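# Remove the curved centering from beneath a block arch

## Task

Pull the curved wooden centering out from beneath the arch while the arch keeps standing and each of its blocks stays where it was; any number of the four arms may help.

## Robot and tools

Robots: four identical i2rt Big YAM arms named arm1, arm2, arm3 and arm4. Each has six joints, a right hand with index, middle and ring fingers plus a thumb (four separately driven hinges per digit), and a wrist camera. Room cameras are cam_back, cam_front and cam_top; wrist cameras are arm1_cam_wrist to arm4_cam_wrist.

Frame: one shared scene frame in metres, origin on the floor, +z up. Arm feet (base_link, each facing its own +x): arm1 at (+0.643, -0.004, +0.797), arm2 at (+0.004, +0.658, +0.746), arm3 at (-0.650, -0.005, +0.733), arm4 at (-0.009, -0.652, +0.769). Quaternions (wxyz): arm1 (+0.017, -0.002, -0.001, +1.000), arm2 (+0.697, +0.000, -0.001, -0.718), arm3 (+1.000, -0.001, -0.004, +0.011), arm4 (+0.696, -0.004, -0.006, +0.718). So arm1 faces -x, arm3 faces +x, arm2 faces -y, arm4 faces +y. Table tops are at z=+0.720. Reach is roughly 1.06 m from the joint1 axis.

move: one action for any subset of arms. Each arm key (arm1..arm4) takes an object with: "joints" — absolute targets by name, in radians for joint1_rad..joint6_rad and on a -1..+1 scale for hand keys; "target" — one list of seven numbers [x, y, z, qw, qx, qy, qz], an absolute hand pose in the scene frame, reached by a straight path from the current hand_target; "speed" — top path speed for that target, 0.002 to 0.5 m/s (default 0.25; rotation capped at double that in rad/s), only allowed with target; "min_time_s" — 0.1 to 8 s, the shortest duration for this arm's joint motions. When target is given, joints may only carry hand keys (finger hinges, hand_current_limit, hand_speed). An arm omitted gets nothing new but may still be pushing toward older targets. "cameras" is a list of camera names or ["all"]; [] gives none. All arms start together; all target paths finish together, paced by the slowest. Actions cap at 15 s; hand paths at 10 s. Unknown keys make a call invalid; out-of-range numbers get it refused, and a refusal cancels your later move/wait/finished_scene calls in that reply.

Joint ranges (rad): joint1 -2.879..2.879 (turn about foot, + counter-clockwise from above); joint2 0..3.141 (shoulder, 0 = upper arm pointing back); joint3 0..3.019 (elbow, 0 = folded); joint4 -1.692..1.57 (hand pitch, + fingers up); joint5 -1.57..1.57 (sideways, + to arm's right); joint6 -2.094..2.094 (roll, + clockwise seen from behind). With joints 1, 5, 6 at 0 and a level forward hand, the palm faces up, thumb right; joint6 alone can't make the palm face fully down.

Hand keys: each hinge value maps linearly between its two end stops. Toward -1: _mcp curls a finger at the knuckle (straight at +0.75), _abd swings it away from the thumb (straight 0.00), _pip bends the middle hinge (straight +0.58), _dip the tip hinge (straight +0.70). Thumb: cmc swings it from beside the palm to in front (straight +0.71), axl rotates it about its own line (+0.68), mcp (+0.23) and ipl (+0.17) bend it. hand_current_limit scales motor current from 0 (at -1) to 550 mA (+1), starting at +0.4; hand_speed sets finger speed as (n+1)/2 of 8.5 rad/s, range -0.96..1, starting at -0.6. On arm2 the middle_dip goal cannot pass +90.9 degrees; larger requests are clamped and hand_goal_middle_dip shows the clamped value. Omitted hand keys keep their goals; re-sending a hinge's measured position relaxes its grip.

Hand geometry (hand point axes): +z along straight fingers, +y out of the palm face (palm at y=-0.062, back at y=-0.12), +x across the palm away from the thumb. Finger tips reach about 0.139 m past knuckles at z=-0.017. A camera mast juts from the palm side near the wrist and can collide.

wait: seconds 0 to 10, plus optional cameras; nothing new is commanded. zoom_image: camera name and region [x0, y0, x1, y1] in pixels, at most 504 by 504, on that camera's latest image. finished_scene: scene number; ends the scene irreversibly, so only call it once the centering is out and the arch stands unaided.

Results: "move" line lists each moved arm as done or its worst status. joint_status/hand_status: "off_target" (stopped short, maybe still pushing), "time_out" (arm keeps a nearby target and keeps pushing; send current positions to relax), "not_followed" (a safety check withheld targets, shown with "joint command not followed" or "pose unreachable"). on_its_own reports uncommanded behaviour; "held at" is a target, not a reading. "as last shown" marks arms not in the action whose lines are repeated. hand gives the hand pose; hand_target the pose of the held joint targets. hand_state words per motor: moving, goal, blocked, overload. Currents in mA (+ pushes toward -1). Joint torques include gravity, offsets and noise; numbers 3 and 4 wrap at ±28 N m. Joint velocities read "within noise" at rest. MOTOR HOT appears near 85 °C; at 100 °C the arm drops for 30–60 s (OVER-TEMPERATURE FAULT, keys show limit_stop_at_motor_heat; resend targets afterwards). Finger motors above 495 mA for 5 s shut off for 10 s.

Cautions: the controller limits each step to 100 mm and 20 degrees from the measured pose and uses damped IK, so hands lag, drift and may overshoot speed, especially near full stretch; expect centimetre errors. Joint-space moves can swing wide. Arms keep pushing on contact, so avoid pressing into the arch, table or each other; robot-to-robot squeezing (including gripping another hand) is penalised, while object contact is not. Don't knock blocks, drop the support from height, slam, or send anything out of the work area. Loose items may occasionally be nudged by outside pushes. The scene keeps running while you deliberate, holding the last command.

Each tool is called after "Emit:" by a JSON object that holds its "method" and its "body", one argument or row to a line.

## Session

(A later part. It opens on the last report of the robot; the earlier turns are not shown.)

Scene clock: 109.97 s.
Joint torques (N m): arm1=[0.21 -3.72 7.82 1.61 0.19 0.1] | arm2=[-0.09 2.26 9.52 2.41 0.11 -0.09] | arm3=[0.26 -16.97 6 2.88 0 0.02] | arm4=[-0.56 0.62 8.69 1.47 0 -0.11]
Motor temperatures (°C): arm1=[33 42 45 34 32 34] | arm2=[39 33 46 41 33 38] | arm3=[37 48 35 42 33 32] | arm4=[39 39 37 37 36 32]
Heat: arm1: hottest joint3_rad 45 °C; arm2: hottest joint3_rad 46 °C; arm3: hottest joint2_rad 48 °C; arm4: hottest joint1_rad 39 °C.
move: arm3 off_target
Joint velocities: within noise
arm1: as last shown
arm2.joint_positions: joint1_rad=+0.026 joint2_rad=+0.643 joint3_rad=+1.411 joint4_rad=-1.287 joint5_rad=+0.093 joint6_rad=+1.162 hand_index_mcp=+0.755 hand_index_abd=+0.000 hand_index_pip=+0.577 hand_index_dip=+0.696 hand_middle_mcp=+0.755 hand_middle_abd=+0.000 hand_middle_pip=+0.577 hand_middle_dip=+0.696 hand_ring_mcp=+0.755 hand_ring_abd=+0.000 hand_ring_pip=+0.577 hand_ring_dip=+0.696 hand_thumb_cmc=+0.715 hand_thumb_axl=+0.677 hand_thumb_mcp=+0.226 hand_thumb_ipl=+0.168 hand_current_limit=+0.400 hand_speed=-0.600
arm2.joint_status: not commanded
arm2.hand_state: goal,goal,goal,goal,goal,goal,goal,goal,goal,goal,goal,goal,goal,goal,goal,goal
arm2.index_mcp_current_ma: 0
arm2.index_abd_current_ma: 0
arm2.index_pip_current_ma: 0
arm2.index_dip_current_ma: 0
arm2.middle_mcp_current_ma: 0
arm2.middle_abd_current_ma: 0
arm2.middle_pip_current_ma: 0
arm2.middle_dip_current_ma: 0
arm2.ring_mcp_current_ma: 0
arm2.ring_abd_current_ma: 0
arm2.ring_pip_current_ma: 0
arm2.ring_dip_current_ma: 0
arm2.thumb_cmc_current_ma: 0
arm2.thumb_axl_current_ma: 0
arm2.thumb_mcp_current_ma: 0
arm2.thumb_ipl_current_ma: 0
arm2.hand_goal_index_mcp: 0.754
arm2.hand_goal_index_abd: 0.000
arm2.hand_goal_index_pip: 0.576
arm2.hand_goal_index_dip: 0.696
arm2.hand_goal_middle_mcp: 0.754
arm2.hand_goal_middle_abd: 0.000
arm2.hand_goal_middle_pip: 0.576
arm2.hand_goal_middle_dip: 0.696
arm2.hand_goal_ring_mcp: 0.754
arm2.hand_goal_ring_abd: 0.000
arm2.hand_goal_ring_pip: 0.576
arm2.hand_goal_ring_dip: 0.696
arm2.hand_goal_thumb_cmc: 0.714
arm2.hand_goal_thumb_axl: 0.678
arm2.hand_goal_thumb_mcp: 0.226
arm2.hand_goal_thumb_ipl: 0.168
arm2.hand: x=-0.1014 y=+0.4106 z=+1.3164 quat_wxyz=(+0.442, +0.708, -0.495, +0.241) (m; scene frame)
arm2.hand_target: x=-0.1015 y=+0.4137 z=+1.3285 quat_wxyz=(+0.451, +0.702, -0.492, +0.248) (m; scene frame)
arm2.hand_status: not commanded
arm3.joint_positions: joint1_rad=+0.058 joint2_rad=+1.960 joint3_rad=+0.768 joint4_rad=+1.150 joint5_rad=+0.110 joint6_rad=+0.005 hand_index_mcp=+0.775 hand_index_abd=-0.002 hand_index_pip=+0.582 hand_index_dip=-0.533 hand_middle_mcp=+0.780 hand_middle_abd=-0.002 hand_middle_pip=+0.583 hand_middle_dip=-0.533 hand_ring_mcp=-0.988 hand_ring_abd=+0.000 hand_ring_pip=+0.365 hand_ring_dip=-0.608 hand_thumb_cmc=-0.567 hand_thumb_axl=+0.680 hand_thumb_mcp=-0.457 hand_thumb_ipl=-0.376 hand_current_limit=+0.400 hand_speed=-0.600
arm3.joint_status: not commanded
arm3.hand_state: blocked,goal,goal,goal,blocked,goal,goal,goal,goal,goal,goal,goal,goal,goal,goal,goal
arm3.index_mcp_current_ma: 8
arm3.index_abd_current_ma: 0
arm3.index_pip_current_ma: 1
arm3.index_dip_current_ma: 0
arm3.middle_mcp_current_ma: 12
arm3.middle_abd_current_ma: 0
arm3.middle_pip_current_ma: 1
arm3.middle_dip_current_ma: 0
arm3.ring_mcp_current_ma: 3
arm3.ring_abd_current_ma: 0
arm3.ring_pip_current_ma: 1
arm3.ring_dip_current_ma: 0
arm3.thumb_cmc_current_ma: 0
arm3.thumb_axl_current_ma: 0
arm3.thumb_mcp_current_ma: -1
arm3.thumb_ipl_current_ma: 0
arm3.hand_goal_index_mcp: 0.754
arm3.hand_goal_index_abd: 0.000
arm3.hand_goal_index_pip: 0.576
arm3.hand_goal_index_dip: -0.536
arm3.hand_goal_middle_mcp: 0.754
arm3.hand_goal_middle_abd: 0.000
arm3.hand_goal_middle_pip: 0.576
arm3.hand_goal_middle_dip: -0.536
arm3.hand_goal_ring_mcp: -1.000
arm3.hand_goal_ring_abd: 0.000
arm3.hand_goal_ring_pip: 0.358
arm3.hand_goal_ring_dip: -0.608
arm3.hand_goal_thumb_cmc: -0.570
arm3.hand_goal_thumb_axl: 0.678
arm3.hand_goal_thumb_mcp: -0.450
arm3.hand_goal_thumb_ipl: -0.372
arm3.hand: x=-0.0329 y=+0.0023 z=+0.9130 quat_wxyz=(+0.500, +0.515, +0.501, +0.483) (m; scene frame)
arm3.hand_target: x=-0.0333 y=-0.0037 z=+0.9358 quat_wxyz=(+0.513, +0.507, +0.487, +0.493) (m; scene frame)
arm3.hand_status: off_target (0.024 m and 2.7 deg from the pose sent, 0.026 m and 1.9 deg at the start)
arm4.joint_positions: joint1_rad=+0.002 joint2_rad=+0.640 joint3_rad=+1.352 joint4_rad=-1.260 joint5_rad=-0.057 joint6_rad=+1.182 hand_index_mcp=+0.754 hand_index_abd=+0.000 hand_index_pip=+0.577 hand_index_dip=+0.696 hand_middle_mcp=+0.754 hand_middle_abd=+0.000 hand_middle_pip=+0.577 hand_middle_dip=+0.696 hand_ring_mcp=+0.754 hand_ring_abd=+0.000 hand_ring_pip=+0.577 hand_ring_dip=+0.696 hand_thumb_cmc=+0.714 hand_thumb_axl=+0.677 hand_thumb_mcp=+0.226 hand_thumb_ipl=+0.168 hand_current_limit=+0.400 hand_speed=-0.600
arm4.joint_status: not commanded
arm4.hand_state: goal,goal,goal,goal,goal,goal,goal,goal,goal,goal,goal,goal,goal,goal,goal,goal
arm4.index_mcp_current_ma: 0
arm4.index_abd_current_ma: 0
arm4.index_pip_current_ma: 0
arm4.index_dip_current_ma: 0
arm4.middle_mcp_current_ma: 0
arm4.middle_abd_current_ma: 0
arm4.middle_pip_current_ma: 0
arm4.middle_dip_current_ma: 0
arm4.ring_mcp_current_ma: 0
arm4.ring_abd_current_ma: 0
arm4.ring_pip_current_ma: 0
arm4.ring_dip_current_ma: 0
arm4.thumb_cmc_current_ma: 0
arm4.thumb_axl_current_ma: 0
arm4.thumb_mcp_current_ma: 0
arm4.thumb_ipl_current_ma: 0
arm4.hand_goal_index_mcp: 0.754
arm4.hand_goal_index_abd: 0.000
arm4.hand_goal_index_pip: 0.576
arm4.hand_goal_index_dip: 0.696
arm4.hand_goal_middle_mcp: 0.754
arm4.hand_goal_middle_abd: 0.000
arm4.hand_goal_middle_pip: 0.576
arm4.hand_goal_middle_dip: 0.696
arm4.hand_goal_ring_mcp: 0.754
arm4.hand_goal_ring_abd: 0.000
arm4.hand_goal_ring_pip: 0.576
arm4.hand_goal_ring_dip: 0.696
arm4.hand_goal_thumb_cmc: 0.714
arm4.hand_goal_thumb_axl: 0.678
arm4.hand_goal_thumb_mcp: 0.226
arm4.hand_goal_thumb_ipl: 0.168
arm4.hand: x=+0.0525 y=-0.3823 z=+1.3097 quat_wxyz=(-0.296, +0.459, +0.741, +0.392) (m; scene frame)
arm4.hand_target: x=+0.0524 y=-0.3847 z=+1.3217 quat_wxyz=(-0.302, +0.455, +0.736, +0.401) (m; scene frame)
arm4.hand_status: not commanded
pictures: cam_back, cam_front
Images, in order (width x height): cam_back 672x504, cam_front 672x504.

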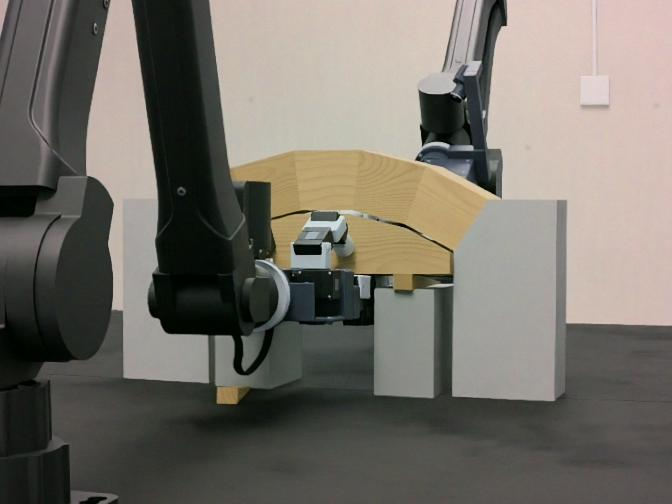

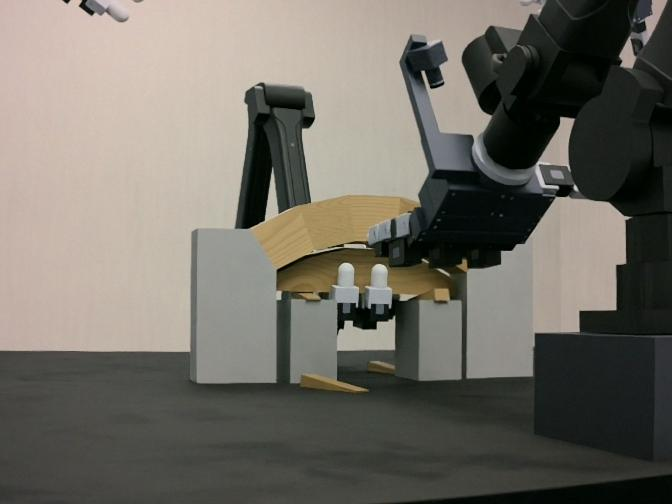

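Emit:
{"method": "move", "body": {
  "arm3": {"target": [-0.036, -0.0038, 0.940, 0.52549, 0.49433, 0.47446, 0.50436], "speed": 0.02},
  "cameras": ["cam_back", "cam_front"]
}}

Emit:
{"method": "zoom_image", "body": {
  "camera": "cam_back",
  "region": [210, 140, 490, 350]
}}

Emit:
{"method": "zoom_image", "body": {
  "camera": "cam_front",
  "region": [240, 180, 480, 340]
}}

Scene clock: 112.17 s.
Joint torques (N m): arm1=[0.15 -3.9 7.69 1.47 0.2 0.07] | arm2=[-0.03 2.37 9.54 2.41 0.11 -0.09] | arm3=[1.2 -15.79 6.34 4.53 -0.01 0] | arm4=[-0.5 0.56 8.7 1.47 0 -0.12]
Motor temperatures (°C): arm1=[33 42 45 34 32 34] | arm2=[39 33 46 41 33 38] | arm3=[37 48 35 42 33 32] | arm4=[39 39 37 37 36 32]
Heat: arm1: hottest joint3_rad 45 °C; arm2: hottest joint3_rad 46 °C; arm3: hottest joint2_rad 48 °C; arm4: hottest joint1_rad 39 °C.
move: arm3 off_target
Joint velocities: within noise
arm1, arm2, arm4: as last shown
arm3.joint_positions: joint1_rad=+0.058 joint2_rad=+1.967 joint3_rad=+0.768 joint4_rad=+1.172 joint5_rad=+0.110 joint6_rad=+0.005 hand_index_mcp=+0.779 hand_index_abd=-0.002 hand_index_pip=+0.582 hand_index_dip=-0.533 hand_middle_mcp=+0.787 hand_middle_abd=-0.002 hand_middle_pip=+0.582 hand_middle_dip=-0.533 hand_ring_mcp=-0.988 hand_ring_abd=+0.000 hand_ring_pip=+0.365 hand_ring_dip=-0.608 hand_thumb_cmc=-0.567 hand_thumb_axl=+0.680 hand_thumb_mcp=-0.459 hand_thumb_ipl=-0.376 hand_current_limit=+0.400 hand_speed=-0.600
arm3.joint_status: not commanded
arm3.hand_state: blocked,goal,goal,goal,blocked,goal,goal,goal,goal,goal,goal,goal,goal,goal,goal,goal
arm3.index_mcp_current_ma: 11
arm3.index_abd_current_ma: 0
arm3.index_pip_current_ma: 1
arm3.index_dip_current_ma: 0
arm3.middle_mcp_current_ma: 19
arm3.middle_abd_current_ma: 0
arm3.middle_pip_current_ma: 1
arm3.middle_dip_current_ma: 0
arm3.ring_mcp_current_ma: 3
arm3.ring_abd_current_ma: 0
arm3.ring_pip_current_ma: 1
arm3.ring_dip_current_ma: 0
arm3.thumb_cmc_current_ma: 0
arm3.thumb_axl_current_ma: 0
arm3.thumb_mcp_current_ma: -2
arm3.thumb_ipl_current_ma: -1
arm3.hand_goal_index_mcp: 0.754
arm3.hand_goal_index_abd: 0.000
arm3.hand_goal_index_pip: 0.576
arm3.hand_goal_index_dip: -0.536
arm3.hand_goal_middle_mcp: 0.754
arm3.hand_goal_middle_abd: 0.000
arm3.hand_goal_middle_pip: 0.576
arm3.hand_goal_middle_dip: -0.536
arm3.hand_goal_ring_mcp: -1.000
arm3.hand_goal_ring_abd: 0.000
arm3.hand_goal_ring_pip: 0.358
arm3.hand_goal_ring_dip: -0.608
arm3.hand_goal_thumb_cmc: -0.570
arm3.hand_goal_thumb_axl: 0.678
arm3.hand_goal_thumb_mcp: -0.450
arm3.hand_goal_thumb_ipl: -0.372
arm3.hand: x=-0.0343 y=+0.0022 z=+0.9142 quat_wxyz=(+0.503, +0.512, +0.497, +0.488) (m; scene frame)
arm3.hand_target: x=-0.0365 y=-0.0037 z=+0.9394 quat_wxyz=(+0.525, +0.495, +0.475, +0.504) (m; scene frame)
arm3.hand_status: off_target (0.027 m and 4.6 deg from the pose sent, 0.028 m and 5.5 deg at the start)
pictures: cam_back, cam_front
Images, in order (width x height): cam_back 672x504, cam_front 672x504.

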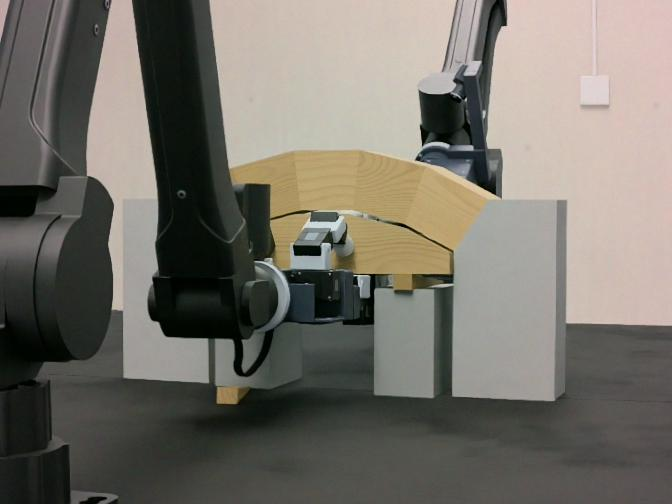

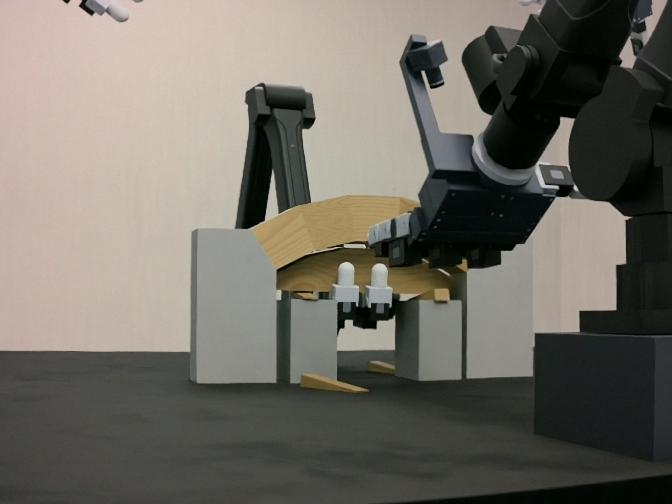

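Scaled by 1.800 from the camera's 672x504 image, which has a finer 960x720 frame.

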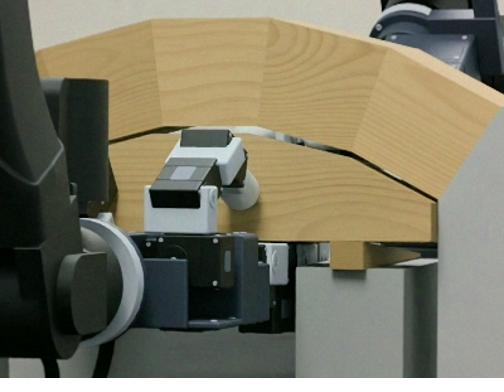

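Scaled by 2.100 from the camera's 672x504 image, which has a finer 960x720 frame.

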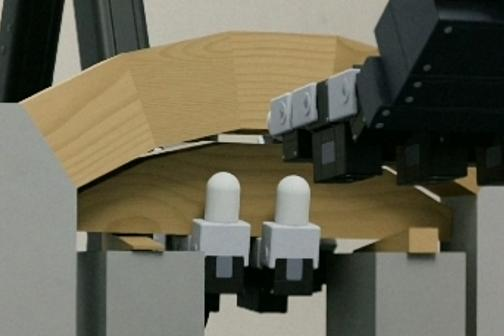

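Emit:
{"method": "move", "body": {
  "arm3": {"target": [-0.075, -0.0022, 0.940, 0.52549, 0.49433, 0.47446, 0.50436], "speed": 0.03},
  "cameras": ["cam_back", "cam_front", "cam_top"]
}}

Emit:
{"method": "zoom_image", "body": {
  "camera": "cam_back",
  "region": [210, 140, 490, 350]
}}

Emit:
{"method": "zoom_image", "body": {
  "camera": "cam_front",
  "region": [240, 180, 480, 340]
}}

Scene clock: 114.20 s.
Joint torques (N m): arm1=[0.09 -3.66 7.76 1.51 0.19 0.04] | arm2=[-0.15 2.32 9.52 2.41 0.11 -0.09] | arm3=[1.79 -15.44 4.7 4.52 0.4 0.06] | arm4=[-0.62 0.73 8.73 1.46 0 -0.12]
Motor temperatures (°C): arm1=[33 42 45 34 32 34] | arm2=[39 33 46 41 33 38] | arm3=[37 48 35 42 33 32] | arm4=[39 39 37 37 36 32]
Heat: arm1: hottest joint3_rad 45 °C; arm2: hottest joint3_rad 46 °C; arm3: hottest joint2_rad 48 °C; arm4: hottest joint1_rad 39 °C.
move: arm3 off_target
Joint velocities: within noise
arm1, arm2, arm4: as last shown
arm3.joint_positions: joint1_rad=+0.058 joint2_rad=+1.942 joint3_rad=+0.668 joint4_rad=+1.250 joint5_rad=+0.109 joint6_rad=-0.002 hand_index_mcp=+0.772 hand_index_abd=-0.012 hand_index_pip=+0.582 hand_index_dip=-0.533 hand_middle_mcp=+0.791 hand_middle_abd=-0.001 hand_middle_pip=+0.581 hand_middle_dip=-0.533 hand_ring_mcp=-0.988 hand_ring_abd=+0.000 hand_ring_pip=+0.365 hand_ring_dip=-0.608 hand_thumb_cmc=-0.567 hand_thumb_axl=+0.680 hand_thumb_mcp=-0.459 hand_thumb_ipl=-0.376 hand_current_limit=+0.400 hand_speed=-0.600
arm3.joint_status: not commanded
arm3.hand_state: goal,goal,goal,goal,blocked,goal,goal,goal,goal,goal,goal,goal,goal,goal,goal,goal
arm3.index_mcp_current_ma: 6
arm3.index_abd_current_ma: -2
arm3.index_pip_current_ma: 1
arm3.index_dip_current_ma: 0
arm3.middle_mcp_current_ma: 23
arm3.middle_abd_current_ma: 0
arm3.middle_pip_current_ma: 0
arm3.middle_dip_current_ma: 0
arm3.ring_mcp_current_ma: 3
arm3.ring_abd_current_ma: 0
arm3.ring_pip_current_ma: 1
arm3.ring_dip_current_ma: 0
arm3.thumb_cmc_current_ma: 0
arm3.thumb_axl_current_ma: 0
arm3.thumb_mcp_current_ma: -2
arm3.thumb_ipl_current_ma: 0
arm3.hand_goal_index_mcp: 0.754
arm3.hand_goal_index_abd: 0.000
arm3.hand_goal_index_pip: 0.576
arm3.hand_goal_index_dip: -0.536
arm3.hand_goal_middle_mcp: 0.754
arm3.hand_goal_middle_abd: 0.000
arm3.hand_goal_middle_pip: 0.576
arm3.hand_goal_middle_dip: -0.536
arm3.hand_goal_ring_mcp: -1.000
arm3.hand_goal_ring_abd: 0.000
arm3.hand_goal_ring_pip: 0.358
arm3.hand_goal_ring_dip: -0.608
arm3.hand_goal_thumb_cmc: -0.570
arm3.hand_goal_thumb_axl: 0.678
arm3.hand_goal_thumb_mcp: -0.450
arm3.hand_goal_thumb_ipl: -0.372
arm3.hand: x=-0.0694 y=+0.0004 z=+0.9109 quat_wxyz=(+0.505, +0.509, +0.498, +0.487) (m; scene frame)
arm3.hand_target: x=-0.0751 y=-0.0022 z=+0.9393 quat_wxyz=(+0.525, +0.494, +0.474, +0.504) (m; scene frame)
arm3.hand_status: off_target (0.030 m and 4.4 deg from the pose sent, 0.048 m and 4.6 deg at the start)
pictures: cam_back, cam_front, cam_top
Images, in order (width x height): cam_back 672x504, cam_front 672x504, cam_top 672x504.

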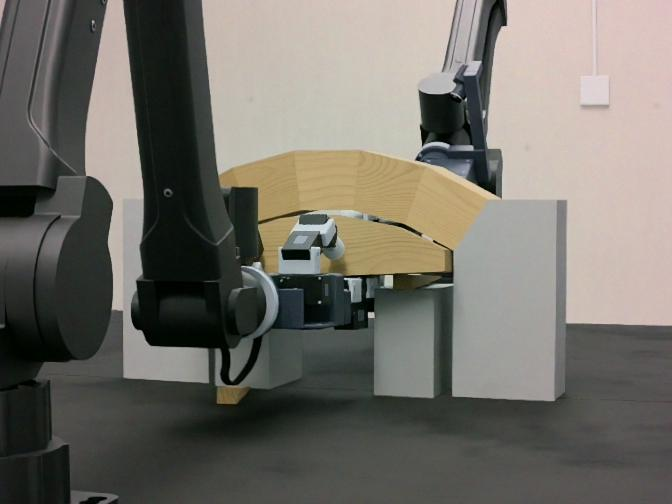

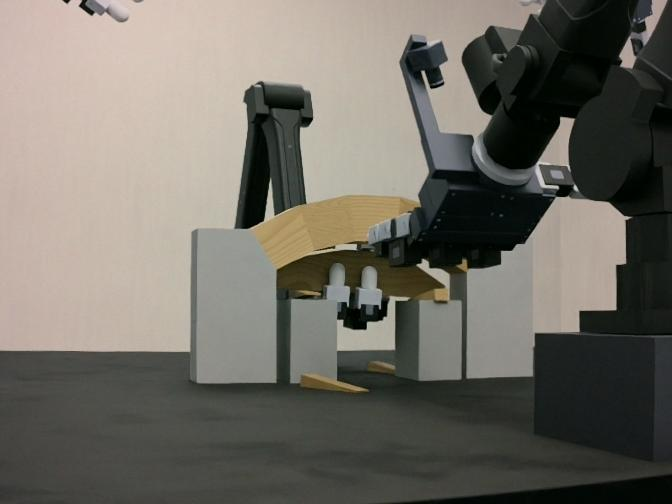

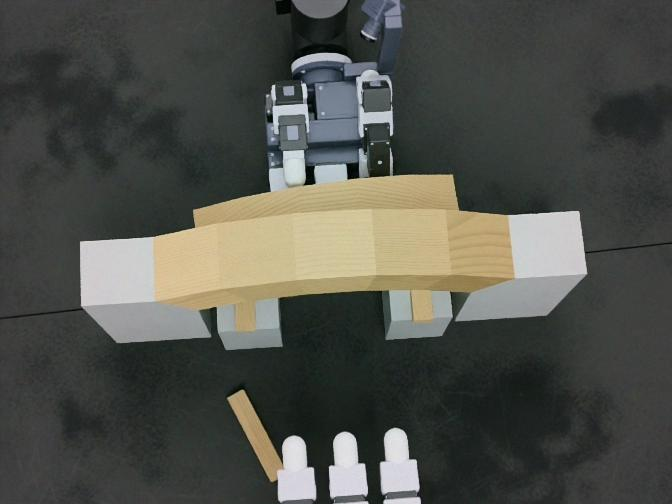

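Scaled by 1.800 from the camera's 672x504 image, which has a finer 960x720 frame.

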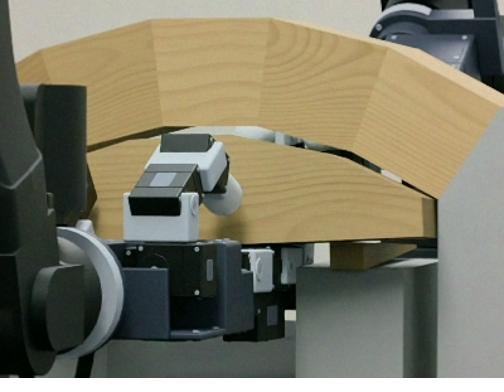

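Scaled by 2.100 from the camera's 672x504 image, which has a finer 960x720 frame.

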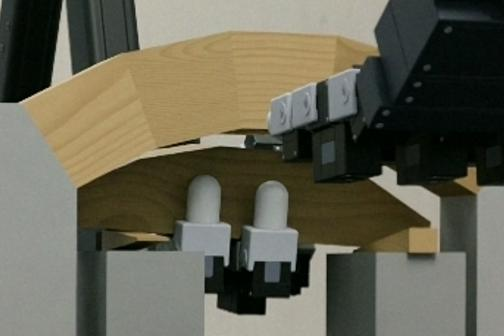

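Emit:
{"method": "move", "body": {
  "arm3": {"target": [-0.15, 0.001, 0.942, 0.52549, 0.49433, 0.47446, 0.50436], "speed": 0.04},
  "cameras": ["cam_back", "cam_front", "cam_top", "arm3_cam_wrist"]
}}

Scene clock: 116.73 s.
Joint torques (N m): arm1=[0.09 -3.84 7.62 1.48 0.2 0.1] | arm2=[-0.09 2.32 9.54 2.41 0.11 -0.09] | arm3=[2.61 -13.27 4.34 4.97 0.1 0.03] | arm4=[-0.56 0.56 8.7 1.47 0 -0.12]
Motor temperatures (°C): arm1=[33 41 45 33 32 34] | arm2=[39 33 47 41 33 38] | arm3=[37 48 35 42 33 32] | arm4=[39 39 37 37 36 32]
Heat: arm1: hottest joint3_rad 45 °C; arm2: hottest joint3_rad 47 °C; arm3: hottest joint2_rad 48 °C; arm4: hottest joint1_rad 39 °C.
move: arm3 off_target
Joint velocities: within noise
arm1.joint_positions: joint1_rad=+0.086 joint2_rad=+0.932 joint3_rad=+0.222 joint4_rad=+0.199 joint5_rad=+0.077 joint6_rad=+0.039 hand_index_mcp=+0.362 hand_index_abd=+0.001 hand_index_pip=+0.584 hand_index_dip=+0.699 hand_middle_mcp=+0.365 hand_middle_abd=+0.001 hand_middle_pip=+0.577 hand_middle_dip=+0.696 hand_ring_mcp=+0.355 hand_ring_abd=+0.001 hand_ring_pip=+0.581 hand_ring_dip=+0.695 hand_thumb_cmc=+0.721 hand_thumb_axl=+0.677 hand_thumb_mcp=+0.225 hand_thumb_ipl=+0.168 hand_current_limit=+0.400 hand_speed=-0.600
arm1.joint_status: not commanded
arm1.hand_state: goal,goal,goal,goal,blocked,goal,goal,goal,goal,goal,goal,goal,goal,goal,goal,goal
arm1.index_mcp_current_ma: 7
arm1.index_abd_current_ma: 0
arm1.index_pip_current_ma: 1
arm1.index_dip_current_ma: 0
arm1.middle_mcp_current_ma: 10
arm1.middle_abd_current_ma: 0
arm1.middle_pip_current_ma: 0
arm1.middle_dip_current_ma: 0
arm1.ring_mcp_current_ma: 3
arm1.ring_abd_current_ma: 0
arm1.ring_pip_current_ma: 0
arm1.ring_dip_current_ma: 0
arm1.thumb_cmc_current_ma: 1
arm1.thumb_axl_current_ma: 0
arm1.thumb_mcp_current_ma: 0
arm1.thumb_ipl_current_ma: 0
arm1.hand_goal_index_mcp: 0.342
arm1.hand_goal_index_abd: 0.000
arm1.hand_goal_index_pip: 0.576
arm1.hand_goal_index_dip: 0.696
arm1.hand_goal_middle_mcp: 0.342
arm1.hand_goal_middle_abd: 0.000
arm1.hand_goal_middle_pip: 0.576
arm1.hand_goal_middle_dip: 0.696
arm1.hand_goal_ring_mcp: 0.342
arm1.hand_goal_ring_abd: 0.000
arm1.hand_goal_ring_pip: 0.578
arm1.hand_goal_ring_dip: 0.696
arm1.hand_goal_thumb_cmc: 0.714
arm1.hand_goal_thumb_axl: 0.678
arm1.hand_goal_thumb_mcp: 0.226
arm1.hand_goal_thumb_ipl: 0.168
arm1.hand: x=+0.2454 y=+0.0145 z=+0.9746 quat_wxyz=(-0.348, -0.601, +0.620, +0.364) (m; scene frame)
arm1.hand_target: x=+0.2499 y=+0.0130 z=+0.9699 quat_wxyz=(-0.347, -0.602, +0.623, +0.360) (m; scene frame)
arm1.hand_status: not commanded
arm2, arm4: as last shown
arm3.joint_positions: joint1_rad=+0.071 joint2_rad=+1.865 joint3_rad=+0.449 joint4_rad=+1.362 joint5_rad=+0.145 joint6_rad=-0.003 hand_index_mcp=+0.789 hand_index_abd=-0.012 hand_index_pip=+0.581 hand_index_dip=-0.534 hand_middle_mcp=+0.796 hand_middle_abd=+0.000 hand_middle_pip=+0.580 hand_middle_dip=-0.533 hand_ring_mcp=-0.988 hand_ring_abd=+0.000 hand_ring_pip=+0.365 hand_ring_dip=-0.608 hand_thumb_cmc=-0.567 hand_thumb_axl=+0.680 hand_thumb_mcp=-0.459 hand_thumb_ipl=-0.376 hand_current_limit=+0.400 hand_speed=-0.600
arm3.joint_status: not commanded
arm3.hand_state: blocked,goal,goal,goal,blocked,goal,goal,goal,goal,goal,goal,goal,goal,goal,goal,goal
arm3.index_mcp_current_ma: 21
arm3.index_abd_current_ma: -2
arm3.index_pip_current_ma: 0
arm3.index_dip_current_ma: 0
arm3.middle_mcp_current_ma: 30
arm3.middle_abd_current_ma: 0
arm3.middle_pip_current_ma: 0
arm3.middle_dip_current_ma: 0
arm3.ring_mcp_current_ma: 3
arm3.ring_abd_current_ma: 0
arm3.ring_pip_current_ma: 1
arm3.ring_dip_current_ma: 0
arm3.thumb_cmc_current_ma: 0
arm3.thumb_axl_current_ma: 0
arm3.thumb_mcp_current_ma: -2
arm3.thumb_ipl_current_ma: 0
arm3.hand_goal_index_mcp: 0.754
arm3.hand_goal_index_abd: 0.000
arm3.hand_goal_index_pip: 0.576
arm3.hand_goal_index_dip: -0.536
arm3.hand_goal_middle_mcp: 0.754
arm3.hand_goal_middle_abd: 0.000
arm3.hand_goal_middle_pip: 0.576
arm3.hand_goal_middle_dip: -0.536
arm3.hand_goal_ring_mcp: -1.000
arm3.hand_goal_ring_abd: 0.000
arm3.hand_goal_ring_pip: 0.358
arm3.hand_goal_ring_dip: -0.608
arm3.hand_goal_thumb_cmc: -0.570
arm3.hand_goal_thumb_axl: 0.678
arm3.hand_goal_thumb_mcp: -0.450
arm3.hand_goal_thumb_ipl: -0.372
arm3.hand: x=-0.1465 y=-0.0054 z=+0.9050 quat_wxyz=(+0.504, +0.521, +0.501, +0.473) (m; scene frame)
arm3.hand_target: x=-0.1507 y=+0.0005 z=+0.9408 quat_wxyz=(+0.525, +0.495, +0.474, +0.504) (m; scene frame)
arm3.hand_status: off_target (0.038 m and 6.1 deg from the pose sent, 0.086 m and 4.4 deg at the start)
pictures: arm3_cam_wrist, cam_back, cam_front, cam_top
Images, in order (width x height): arm3_cam_wrist 672x504, cam_back 672x504, cam_front 672x504, cam_top 672x504.

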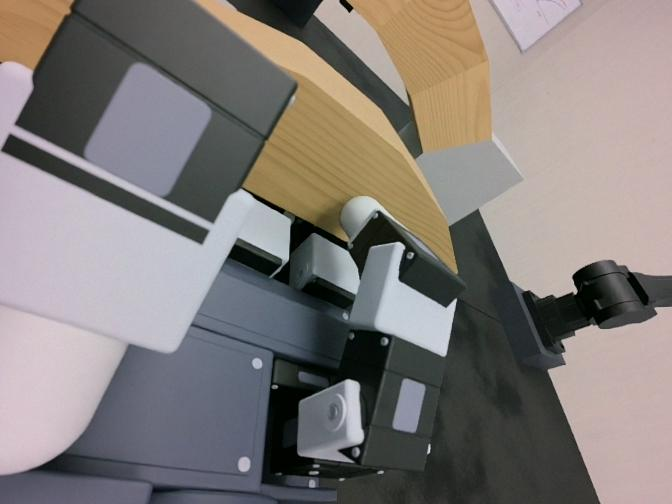

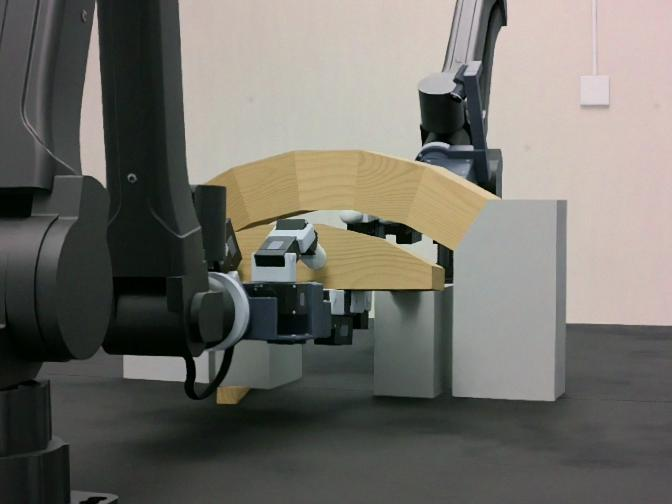

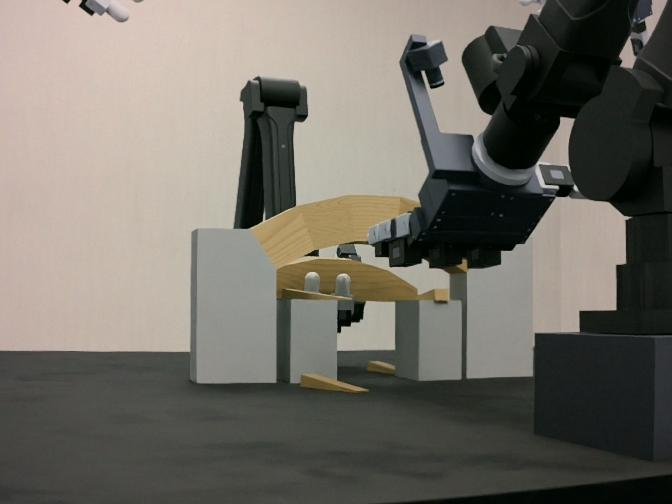

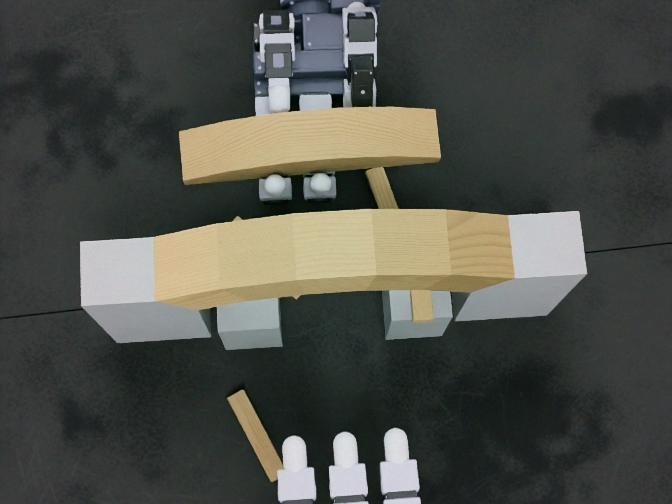

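Emit:
{"method": "move", "body": {
  "arm3": {"target": [-0.22, 0.0, 0.99, 0.51015, 0.51015, 0.48964, 0.48964], "speed": 0.06, "joints": {"hand_thumb_mcp": -0.6}},
  "cameras": ["cam_back", "cam_front", "cam_top", "arm3_cam_wrist"]
}}

Scene clock: 119.43 s.
Joint torques (N m): arm1=[0.03 -3.66 7.73 1.69 0.19 0.1] | arm2=[-0.15 2.32 9.54 2.4 0.11 -0.1] | arm3=[2.43 -8.29 6.48 3.44 0.11 0.08] | arm4=[-0.56 0.73 8.7 1.5 0 -0.12]
Motor temperatures (°C): arm1=[33 41 45 33 32 34] | arm2=[39 33 47 41 33 38] | arm3=[37 48 35 42 33 32] | arm4=[39 39 37 37 36 32]
Heat: arm1: hottest joint3_rad 45 °C; arm2: hottest joint3_rad 47 °C; arm3: hottest joint2_rad 48 °C; arm4: hottest joint1_rad 39 °C.
move: arm3 off_target
Joint velocities: within noise
arm1, arm2, arm4: as last shown
arm3.joint_positions: joint1_rad=+0.098 joint2_rad=+1.430 joint3_rad=+0.253 joint4_rad=+1.097 joint5_rad=+0.171 joint6_rad=+0.000 hand_index_mcp=+0.790 hand_index_abd=-0.012 hand_index_pip=+0.581 hand_index_dip=-0.534 hand_middle_mcp=+0.796 hand_middle_abd=+0.000 hand_middle_pip=+0.580 hand_middle_dip=-0.533 hand_ring_mcp=-0.988 hand_ring_abd=+0.000 hand_ring_pip=+0.365 hand_ring_dip=-0.608 hand_thumb_cmc=-0.567 hand_thumb_axl=+0.680 hand_thumb_mcp=-0.592 hand_thumb_ipl=-0.373 hand_current_limit=+0.400 hand_speed=-0.600
arm3.joint_status: all done
arm3.hand_state: blocked,goal,goal,goal,blocked,goal,goal,goal,goal,goal,goal,goal,goal,goal,goal,goal
arm3.index_mcp_current_ma: 22
arm3.index_abd_current_ma: -2
arm3.index_pip_current_ma: 0
arm3.index_dip_current_ma: 0
arm3.middle_mcp_current_ma: 30
arm3.middle_abd_current_ma: 0
arm3.middle_pip_current_ma: 0
arm3.middle_dip_current_ma: 0
arm3.ring_mcp_current_ma: 3
arm3.ring_abd_current_ma: 0
arm3.ring_pip_current_ma: 1
arm3.ring_dip_current_ma: 0
arm3.thumb_cmc_current_ma: 0
arm3.thumb_axl_current_ma: 0
arm3.thumb_mcp_current_ma: 2
arm3.thumb_ipl_current_ma: 0
arm3.hand_goal_index_mcp: 0.754
arm3.hand_goal_index_abd: 0.000
arm3.hand_goal_index_pip: 0.576
arm3.hand_goal_index_dip: -0.536
arm3.hand_goal_middle_mcp: 0.754
arm3.hand_goal_middle_abd: 0.000
arm3.hand_goal_middle_pip: 0.576
arm3.hand_goal_middle_dip: -0.536
arm3.hand_goal_ring_mcp: -1.000
arm3.hand_goal_ring_abd: 0.000
arm3.hand_goal_ring_pip: 0.358
arm3.hand_goal_ring_dip: -0.608
arm3.hand_goal_thumb_cmc: -0.570
arm3.hand_goal_thumb_axl: 0.678
arm3.hand_goal_thumb_mcp: -0.600
arm3.hand_goal_thumb_ipl: -0.372
arm3.hand: x=-0.2187 y=-0.0049 z=+0.9647 quat_wxyz=(+0.498, +0.526, +0.508, +0.466) (m; scene frame)
arm3.hand_target: x=-0.2204 y=-0.0002 z=+0.9894 quat_wxyz=(+0.510, +0.510, +0.490, +0.490) (m; scene frame)
arm3.hand_status: off_target (0.026 m and 4.1 deg from the pose sent, 0.113 m and 2.8 deg at the start)
pictures: arm3_cam_wrist, cam_back, cam_front, cam_top
Images, in order (width x height): arm3_cam_wrist 672x504, cam_back 672x504, cam_front 672x504, cam_top 672x504.

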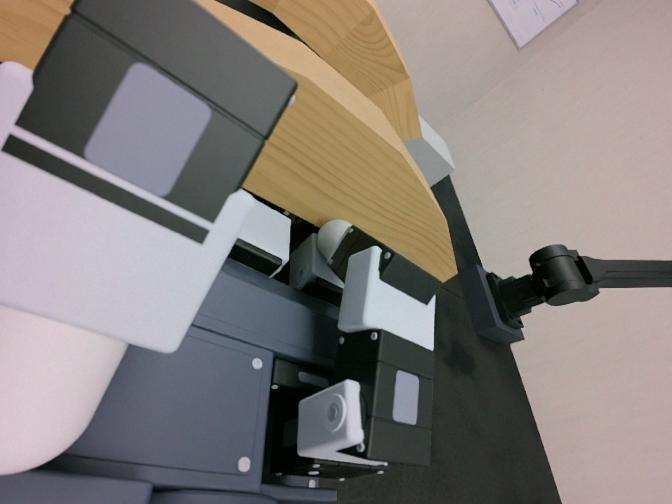

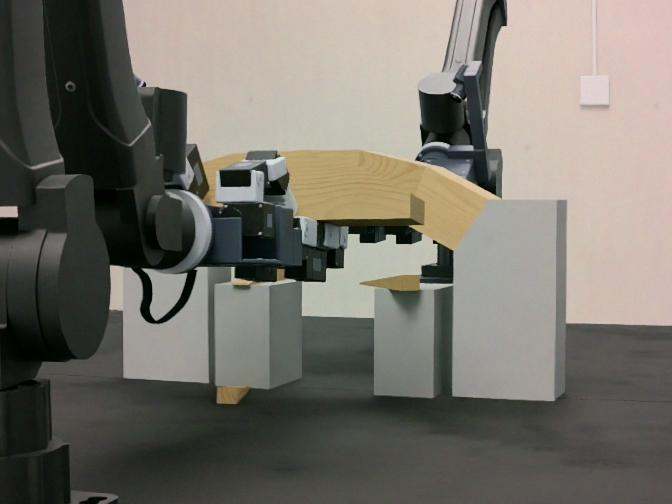

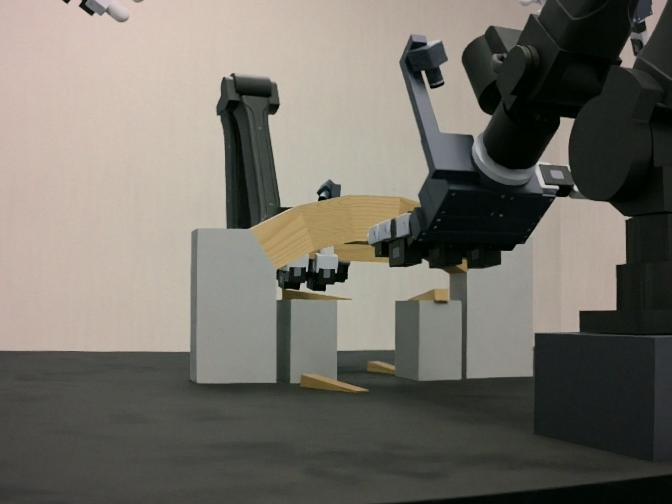

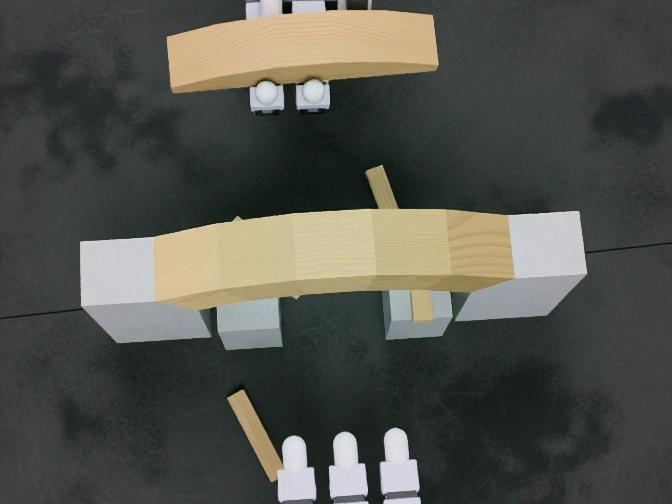

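Emit:
{"method": "move", "body": {
  "arm3": {"joints": {"hand_thumb_mcp": -0.281, "hand_thumb_ipl": -0.103}}
}}

Emit:
{"method": "move", "body": {
  "arm3": {"joints": {"hand_thumb_mcp": -0.55}},
  "cameras": ["cam_back", "cam_top", "arm3_cam_wrist"]
}}

Scene clock: 120.47 s.
Joint torques (N m): arm1=[0.26 -4.25 7.8 1.46 0.22 0.09] | arm2=[-0.09 2.37 9.54 2.41 0.11 -0.09] | arm3=[2.2 -8.35 6.71 3.54 0.14 0.09] | arm4=[-0.62 0.62 8.68 1.5 0 -0.11]
Motor temperatures (°C): arm1=[33 41 45 33 32 34] | arm2=[39 33 47 41 33 38] | arm3=[37 48 35 42 33 32] | arm4=[38 39 37 37 36 32]
Heat: arm1: hottest joint3_rad 45 °C; arm2: hottest joint3_rad 47 °C; arm3: hottest joint2_rad 48 °C; arm4: hottest joint2_rad 39 °C.
move: arm3 done
Joint velocities: within noise
arm1, arm2, arm4: as last shown
arm3.joint_positions: joint1_rad=+0.098 joint2_rad=+1.430 joint3_rad=+0.253 joint4_rad=+1.097 joint5_rad=+0.171 joint6_rad=+0.000 hand_index_mcp=+0.790 hand_index_abd=-0.012 hand_index_pip=+0.581 hand_index_dip=-0.534 hand_middle_mcp=+0.796 hand_middle_abd=+0.000 hand_middle_pip=+0.580 hand_middle_dip=-0.533 hand_ring_mcp=-0.988 hand_ring_abd=+0.000 hand_ring_pip=+0.365 hand_ring_dip=-0.608 hand_thumb_cmc=-0.567 hand_thumb_axl=+0.680 hand_thumb_mcp=-0.290 hand_thumb_ipl=-0.106 hand_current_limit=+0.400 hand_speed=-0.600
arm3.joint_status: all done
arm3.hand_state: blocked,goal,goal,goal,blocked,goal,goal,goal,goal,goal,goal,goal,goal,goal,goal,goal
arm3.index_mcp_current_ma: 22
arm3.index_abd_current_ma: -2
arm3.index_pip_current_ma: 0
arm3.index_dip_current_ma: 0
arm3.middle_mcp_current_ma: 30
arm3.middle_abd_current_ma: 0
arm3.middle_pip_current_ma: 0
arm3.middle_dip_current_ma: 0
arm3.ring_mcp_current_ma: 3
arm3.ring_abd_current_ma: 0
arm3.ring_pip_current_ma: 1
arm3.ring_dip_current_ma: 0
arm3.thumb_cmc_current_ma: 0
arm3.thumb_axl_current_ma: 0
arm3.thumb_mcp_current_ma: -3
arm3.thumb_ipl_current_ma: 0
arm3.hand_goal_index_mcp: 0.754
arm3.hand_goal_index_abd: 0.000
arm3.hand_goal_index_pip: 0.576
arm3.hand_goal_index_dip: -0.536
arm3.hand_goal_middle_mcp: 0.754
arm3.hand_goal_middle_abd: 0.000
arm3.hand_goal_middle_pip: 0.576
arm3.hand_goal_middle_dip: -0.536
arm3.hand_goal_ring_mcp: -1.000
arm3.hand_goal_ring_abd: 0.000
arm3.hand_goal_ring_pip: 0.358
arm3.hand_goal_ring_dip: -0.608
arm3.hand_goal_thumb_cmc: -0.570
arm3.hand_goal_thumb_axl: 0.678
arm3.hand_goal_thumb_mcp: -0.280
arm3.hand_goal_thumb_ipl: -0.102
arm3.hand: x=-0.2187 y=-0.0049 z=+0.9647 quat_wxyz=(+0.498, +0.526, +0.508, +0.466) (m; scene frame)
arm3.hand_target: x=-0.2204 y=-0.0002 z=+0.9894 quat_wxyz=(+0.510, +0.510, +0.490, +0.490) (m; scene frame)
arm3.hand_status: not commanded
pictures: none

Scene clock: 121.13 s.
Joint torques (N m): arm1=[0.26 -3.37 7.76 1.32 0.2 0.07] | arm2=[-0.09 2.32 9.52 2.41 0.11 -0.1] | arm3=[1.9 -8.82 6.9 3.75 0.08 0.08] | arm4=[-0.5 0.73 8.69 1.51 0.01 -0.12]
Motor temperatures (°C): arm1=[33 41 45 33 32 34] | arm2=[39 33 47 41 33 38] | arm3=[37 48 35 42 33 32] | arm4=[38 39 37 37 36 32]
Heat: arm1: hottest joint3_rad 45 °C; arm2: hottest joint3_rad 47 °C; arm3: hottest joint2_rad 48 °C; arm4: hottest joint2_rad 39 °C.
move: arm3 done
Joint velocities: within noise
arm1, arm2, arm4: as last shown
arm3.joint_positions: joint1_rad=+0.098 joint2_rad=+1.430 joint3_rad=+0.253 joint4_rad=+1.097 joint5_rad=+0.171 joint6_rad=+0.001 hand_index_mcp=+0.790 hand_index_abd=-0.011 hand_index_pip=+0.581 hand_index_dip=-0.534 hand_middle_mcp=+0.796 hand_middle_abd=+0.000 hand_middle_pip=+0.580 hand_middle_dip=-0.533 hand_ring_mcp=-0.988 hand_ring_abd=+0.000 hand_ring_pip=+0.365 hand_ring_dip=-0.608 hand_thumb_cmc=-0.567 hand_thumb_axl=+0.680 hand_thumb_mcp=-0.545 hand_thumb_ipl=-0.103 hand_current_limit=+0.400 hand_speed=-0.600
arm3.joint_status: all done
arm3.hand_state: blocked,goal,goal,goal,blocked,goal,goal,goal,goal,goal,goal,goal,goal,goal,goal,goal
arm3.index_mcp_current_ma: 23
arm3.index_abd_current_ma: -1
arm3.index_pip_current_ma: 0
arm3.index_dip_current_ma: 0
arm3.middle_mcp_current_ma: 30
arm3.middle_abd_current_ma: 0
arm3.middle_pip_current_ma: 0
arm3.middle_dip_current_ma: 0
arm3.ring_mcp_current_ma: 3
arm3.ring_abd_current_ma: 0
arm3.ring_pip_current_ma: 1
arm3.ring_dip_current_ma: 0
arm3.thumb_cmc_current_ma: 0
arm3.thumb_axl_current_ma: 0
arm3.thumb_mcp_current_ma: 1
arm3.thumb_ipl_current_ma: 0
arm3.hand_goal_index_mcp: 0.754
arm3.hand_goal_index_abd: 0.000
arm3.hand_goal_index_pip: 0.576
arm3.hand_goal_index_dip: -0.536
arm3.hand_goal_middle_mcp: 0.754
arm3.hand_goal_middle_abd: 0.000
arm3.hand_goal_middle_pip: 0.576
arm3.hand_goal_middle_dip: -0.536
arm3.hand_goal_ring_mcp: -1.000
arm3.hand_goal_ring_abd: 0.000
arm3.hand_goal_ring_pip: 0.358
arm3.hand_goal_ring_dip: -0.608
arm3.hand_goal_thumb_cmc: -0.570
arm3.hand_goal_thumb_axl: 0.678
arm3.hand_goal_thumb_mcp: -0.550
arm3.hand_goal_thumb_ipl: -0.102
arm3.hand: x=-0.2187 y=-0.0049 z=+0.9647 quat_wxyz=(+0.498, +0.526, +0.508, +0.466) (m; scene frame)
arm3.hand_target: x=-0.2204 y=-0.0002 z=+0.9894 quat_wxyz=(+0.510, +0.510, +0.490, +0.490) (m; scene frame)
arm3.hand_status: not commanded
pictures: arm3_cam_wrist, cam_back, cam_top
Images, in order (width x height): arm3_cam_wrist 672x504, cam_back 672x504, cam_top 672x504.

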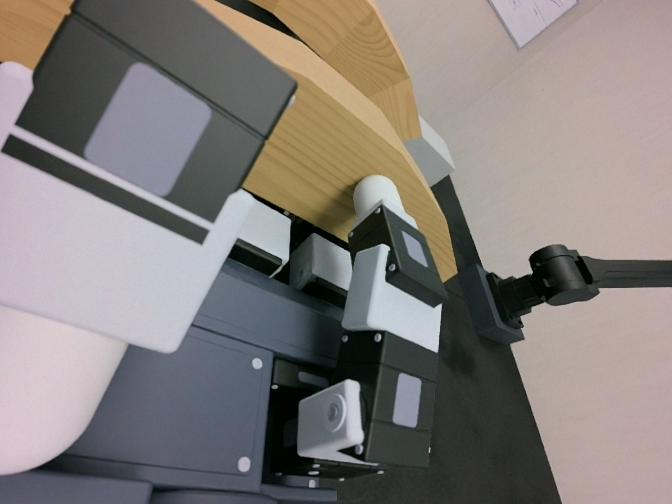

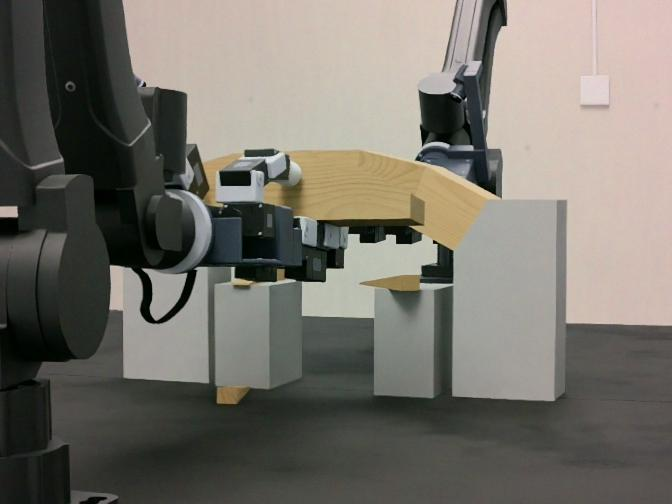

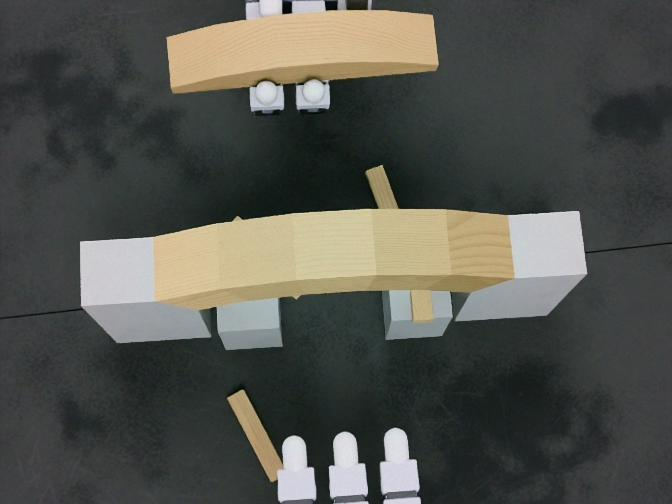

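Emit:
{"method": "move", "body": {
  "arm3": {"joints": {"hand_thumb_mcp": -0.75, "hand_thumb_ipl": 0.0}},
  "cameras": ["cam_back", "cam_top", "arm3_cam_wrist"]
}}

Scene clock: 121.90 s.
Joint torques (N m): arm1=[-0.09 -3.78 7.69 1.57 0.19 0.07] | arm2=[-0.15 2.37 9.54 2.41 0.11 -0.09] | arm3=[2.2 -8.18 6.46 3.33 0.1 0.09] | arm4=[-0.56 0.56 8.7 1.48 0.01 -0.12]
Motor temperatures (°C): arm1=[33 41 45 33 32 34] | arm2=[39 33 47 41 33 38] | arm3=[37 48 35 42 33 32] | arm4=[38 39 37 37 36 32]
Heat: arm1: hottest joint3_rad 45 °C; arm2: hottest joint3_rad 47 °C; arm3: hottest joint2_rad 48 °C; arm4: hottest joint2_rad 39 °C.
move: arm3 off_target
Joint velocities: within noise
arm1, arm2, arm4: as last shown
arm3.joint_positions: joint1_rad=+0.098 joint2_rad=+1.430 joint3_rad=+0.253 joint4_rad=+1.097 joint5_rad=+0.172 joint6_rad=+0.001 hand_index_mcp=+0.804 hand_index_abd=-0.005 hand_index_pip=+0.581 hand_index_dip=-0.534 hand_middle_mcp=+0.805 hand_middle_abd=+0.000 hand_middle_pip=+0.580 hand_middle_dip=-0.533 hand_ring_mcp=-0.988 hand_ring_abd=+0.000 hand_ring_pip=+0.365 hand_ring_dip=-0.608 hand_thumb_cmc=-0.567 hand_thumb_axl=+0.682 hand_thumb_mcp=-0.650 hand_thumb_ipl=+0.018 hand_current_limit=+0.400 hand_speed=-0.600
arm3.joint_status: hand_thumb_mcp off_target (ended at -0.650, target -0.750); the others done
arm3.hand_state: blocked,goal,goal,goal,blocked,goal,goal,goal,goal,goal,goal,goal,goal,goal,blocked,goal
arm3.index_mcp_current_ma: 44
arm3.index_abd_current_ma: 0
arm3.index_pip_current_ma: 0
arm3.index_dip_current_ma: 0
arm3.middle_mcp_current_ma: 45
arm3.middle_abd_current_ma: 0
arm3.middle_pip_current_ma: 0
arm3.middle_dip_current_ma: 0
arm3.ring_mcp_current_ma: 3
arm3.ring_abd_current_ma: 0
arm3.ring_pip_current_ma: 1
arm3.ring_dip_current_ma: 0
arm3.thumb_cmc_current_ma: 0
arm3.thumb_axl_current_ma: 0
arm3.thumb_mcp_current_ma: 247
arm3.thumb_ipl_current_ma: 10
arm3.hand_goal_index_mcp: 0.754
arm3.hand_goal_index_abd: 0.000
arm3.hand_goal_index_pip: 0.576
arm3.hand_goal_index_dip: -0.536
arm3.hand_goal_middle_mcp: 0.754
arm3.hand_goal_middle_abd: 0.000
arm3.hand_goal_middle_pip: 0.576
arm3.hand_goal_middle_dip: -0.536
arm3.hand_goal_ring_mcp: -1.000
arm3.hand_goal_ring_abd: 0.000
arm3.hand_goal_ring_pip: 0.358
arm3.hand_goal_ring_dip: -0.608
arm3.hand_goal_thumb_cmc: -0.570
arm3.hand_goal_thumb_axl: 0.678
arm3.hand_goal_thumb_mcp: -0.750
arm3.hand_goal_thumb_ipl: 0.000
arm3.hand: x=-0.2187 y=-0.0050 z=+0.9647 quat_wxyz=(+0.498, +0.526, +0.507, +0.466) (m; scene frame)
arm3.hand_target: x=-0.2204 y=-0.0002 z=+0.9894 quat_wxyz=(+0.510, +0.510, +0.490, +0.490) (m; scene frame)
arm3.hand_status: not commanded
pictures: arm3_cam_wrist, cam_back, cam_top
Images, in order (width x height): arm3_cam_wrist 672x504, cam_back 672x504, cam_top 672x504.

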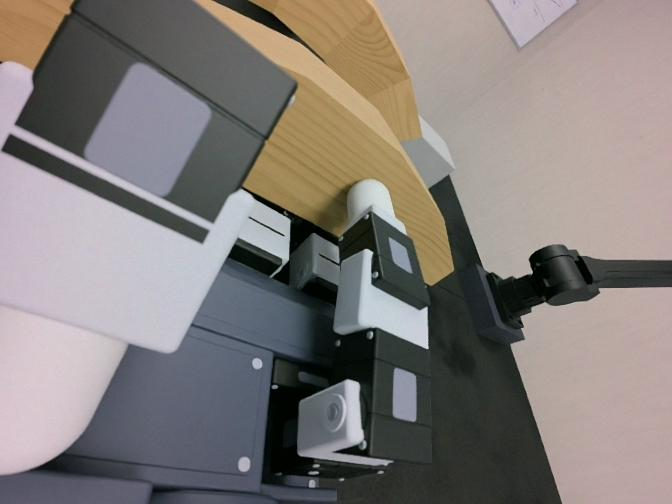

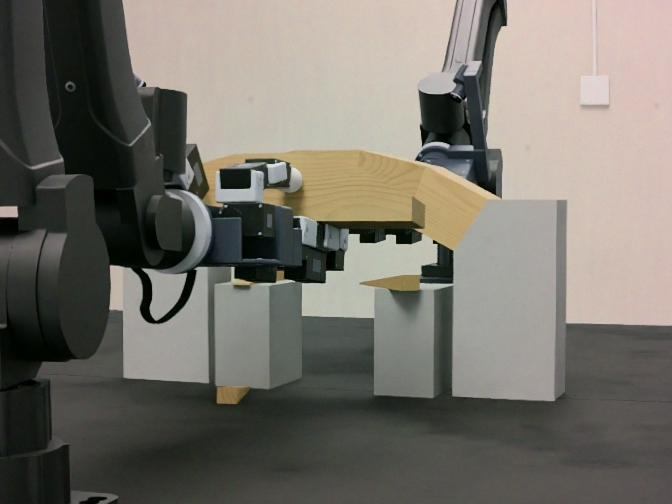

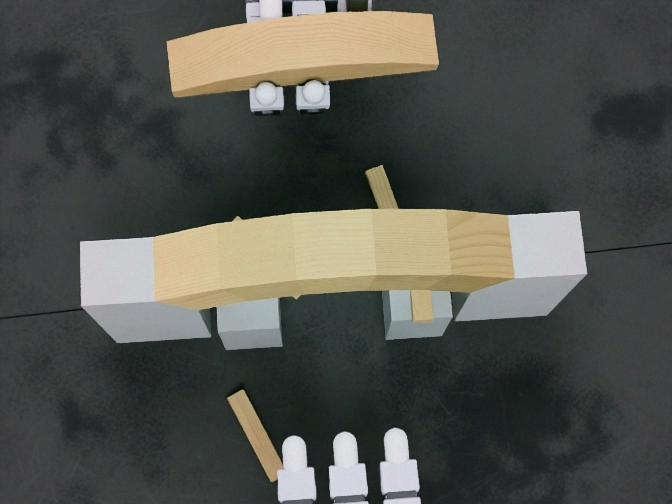

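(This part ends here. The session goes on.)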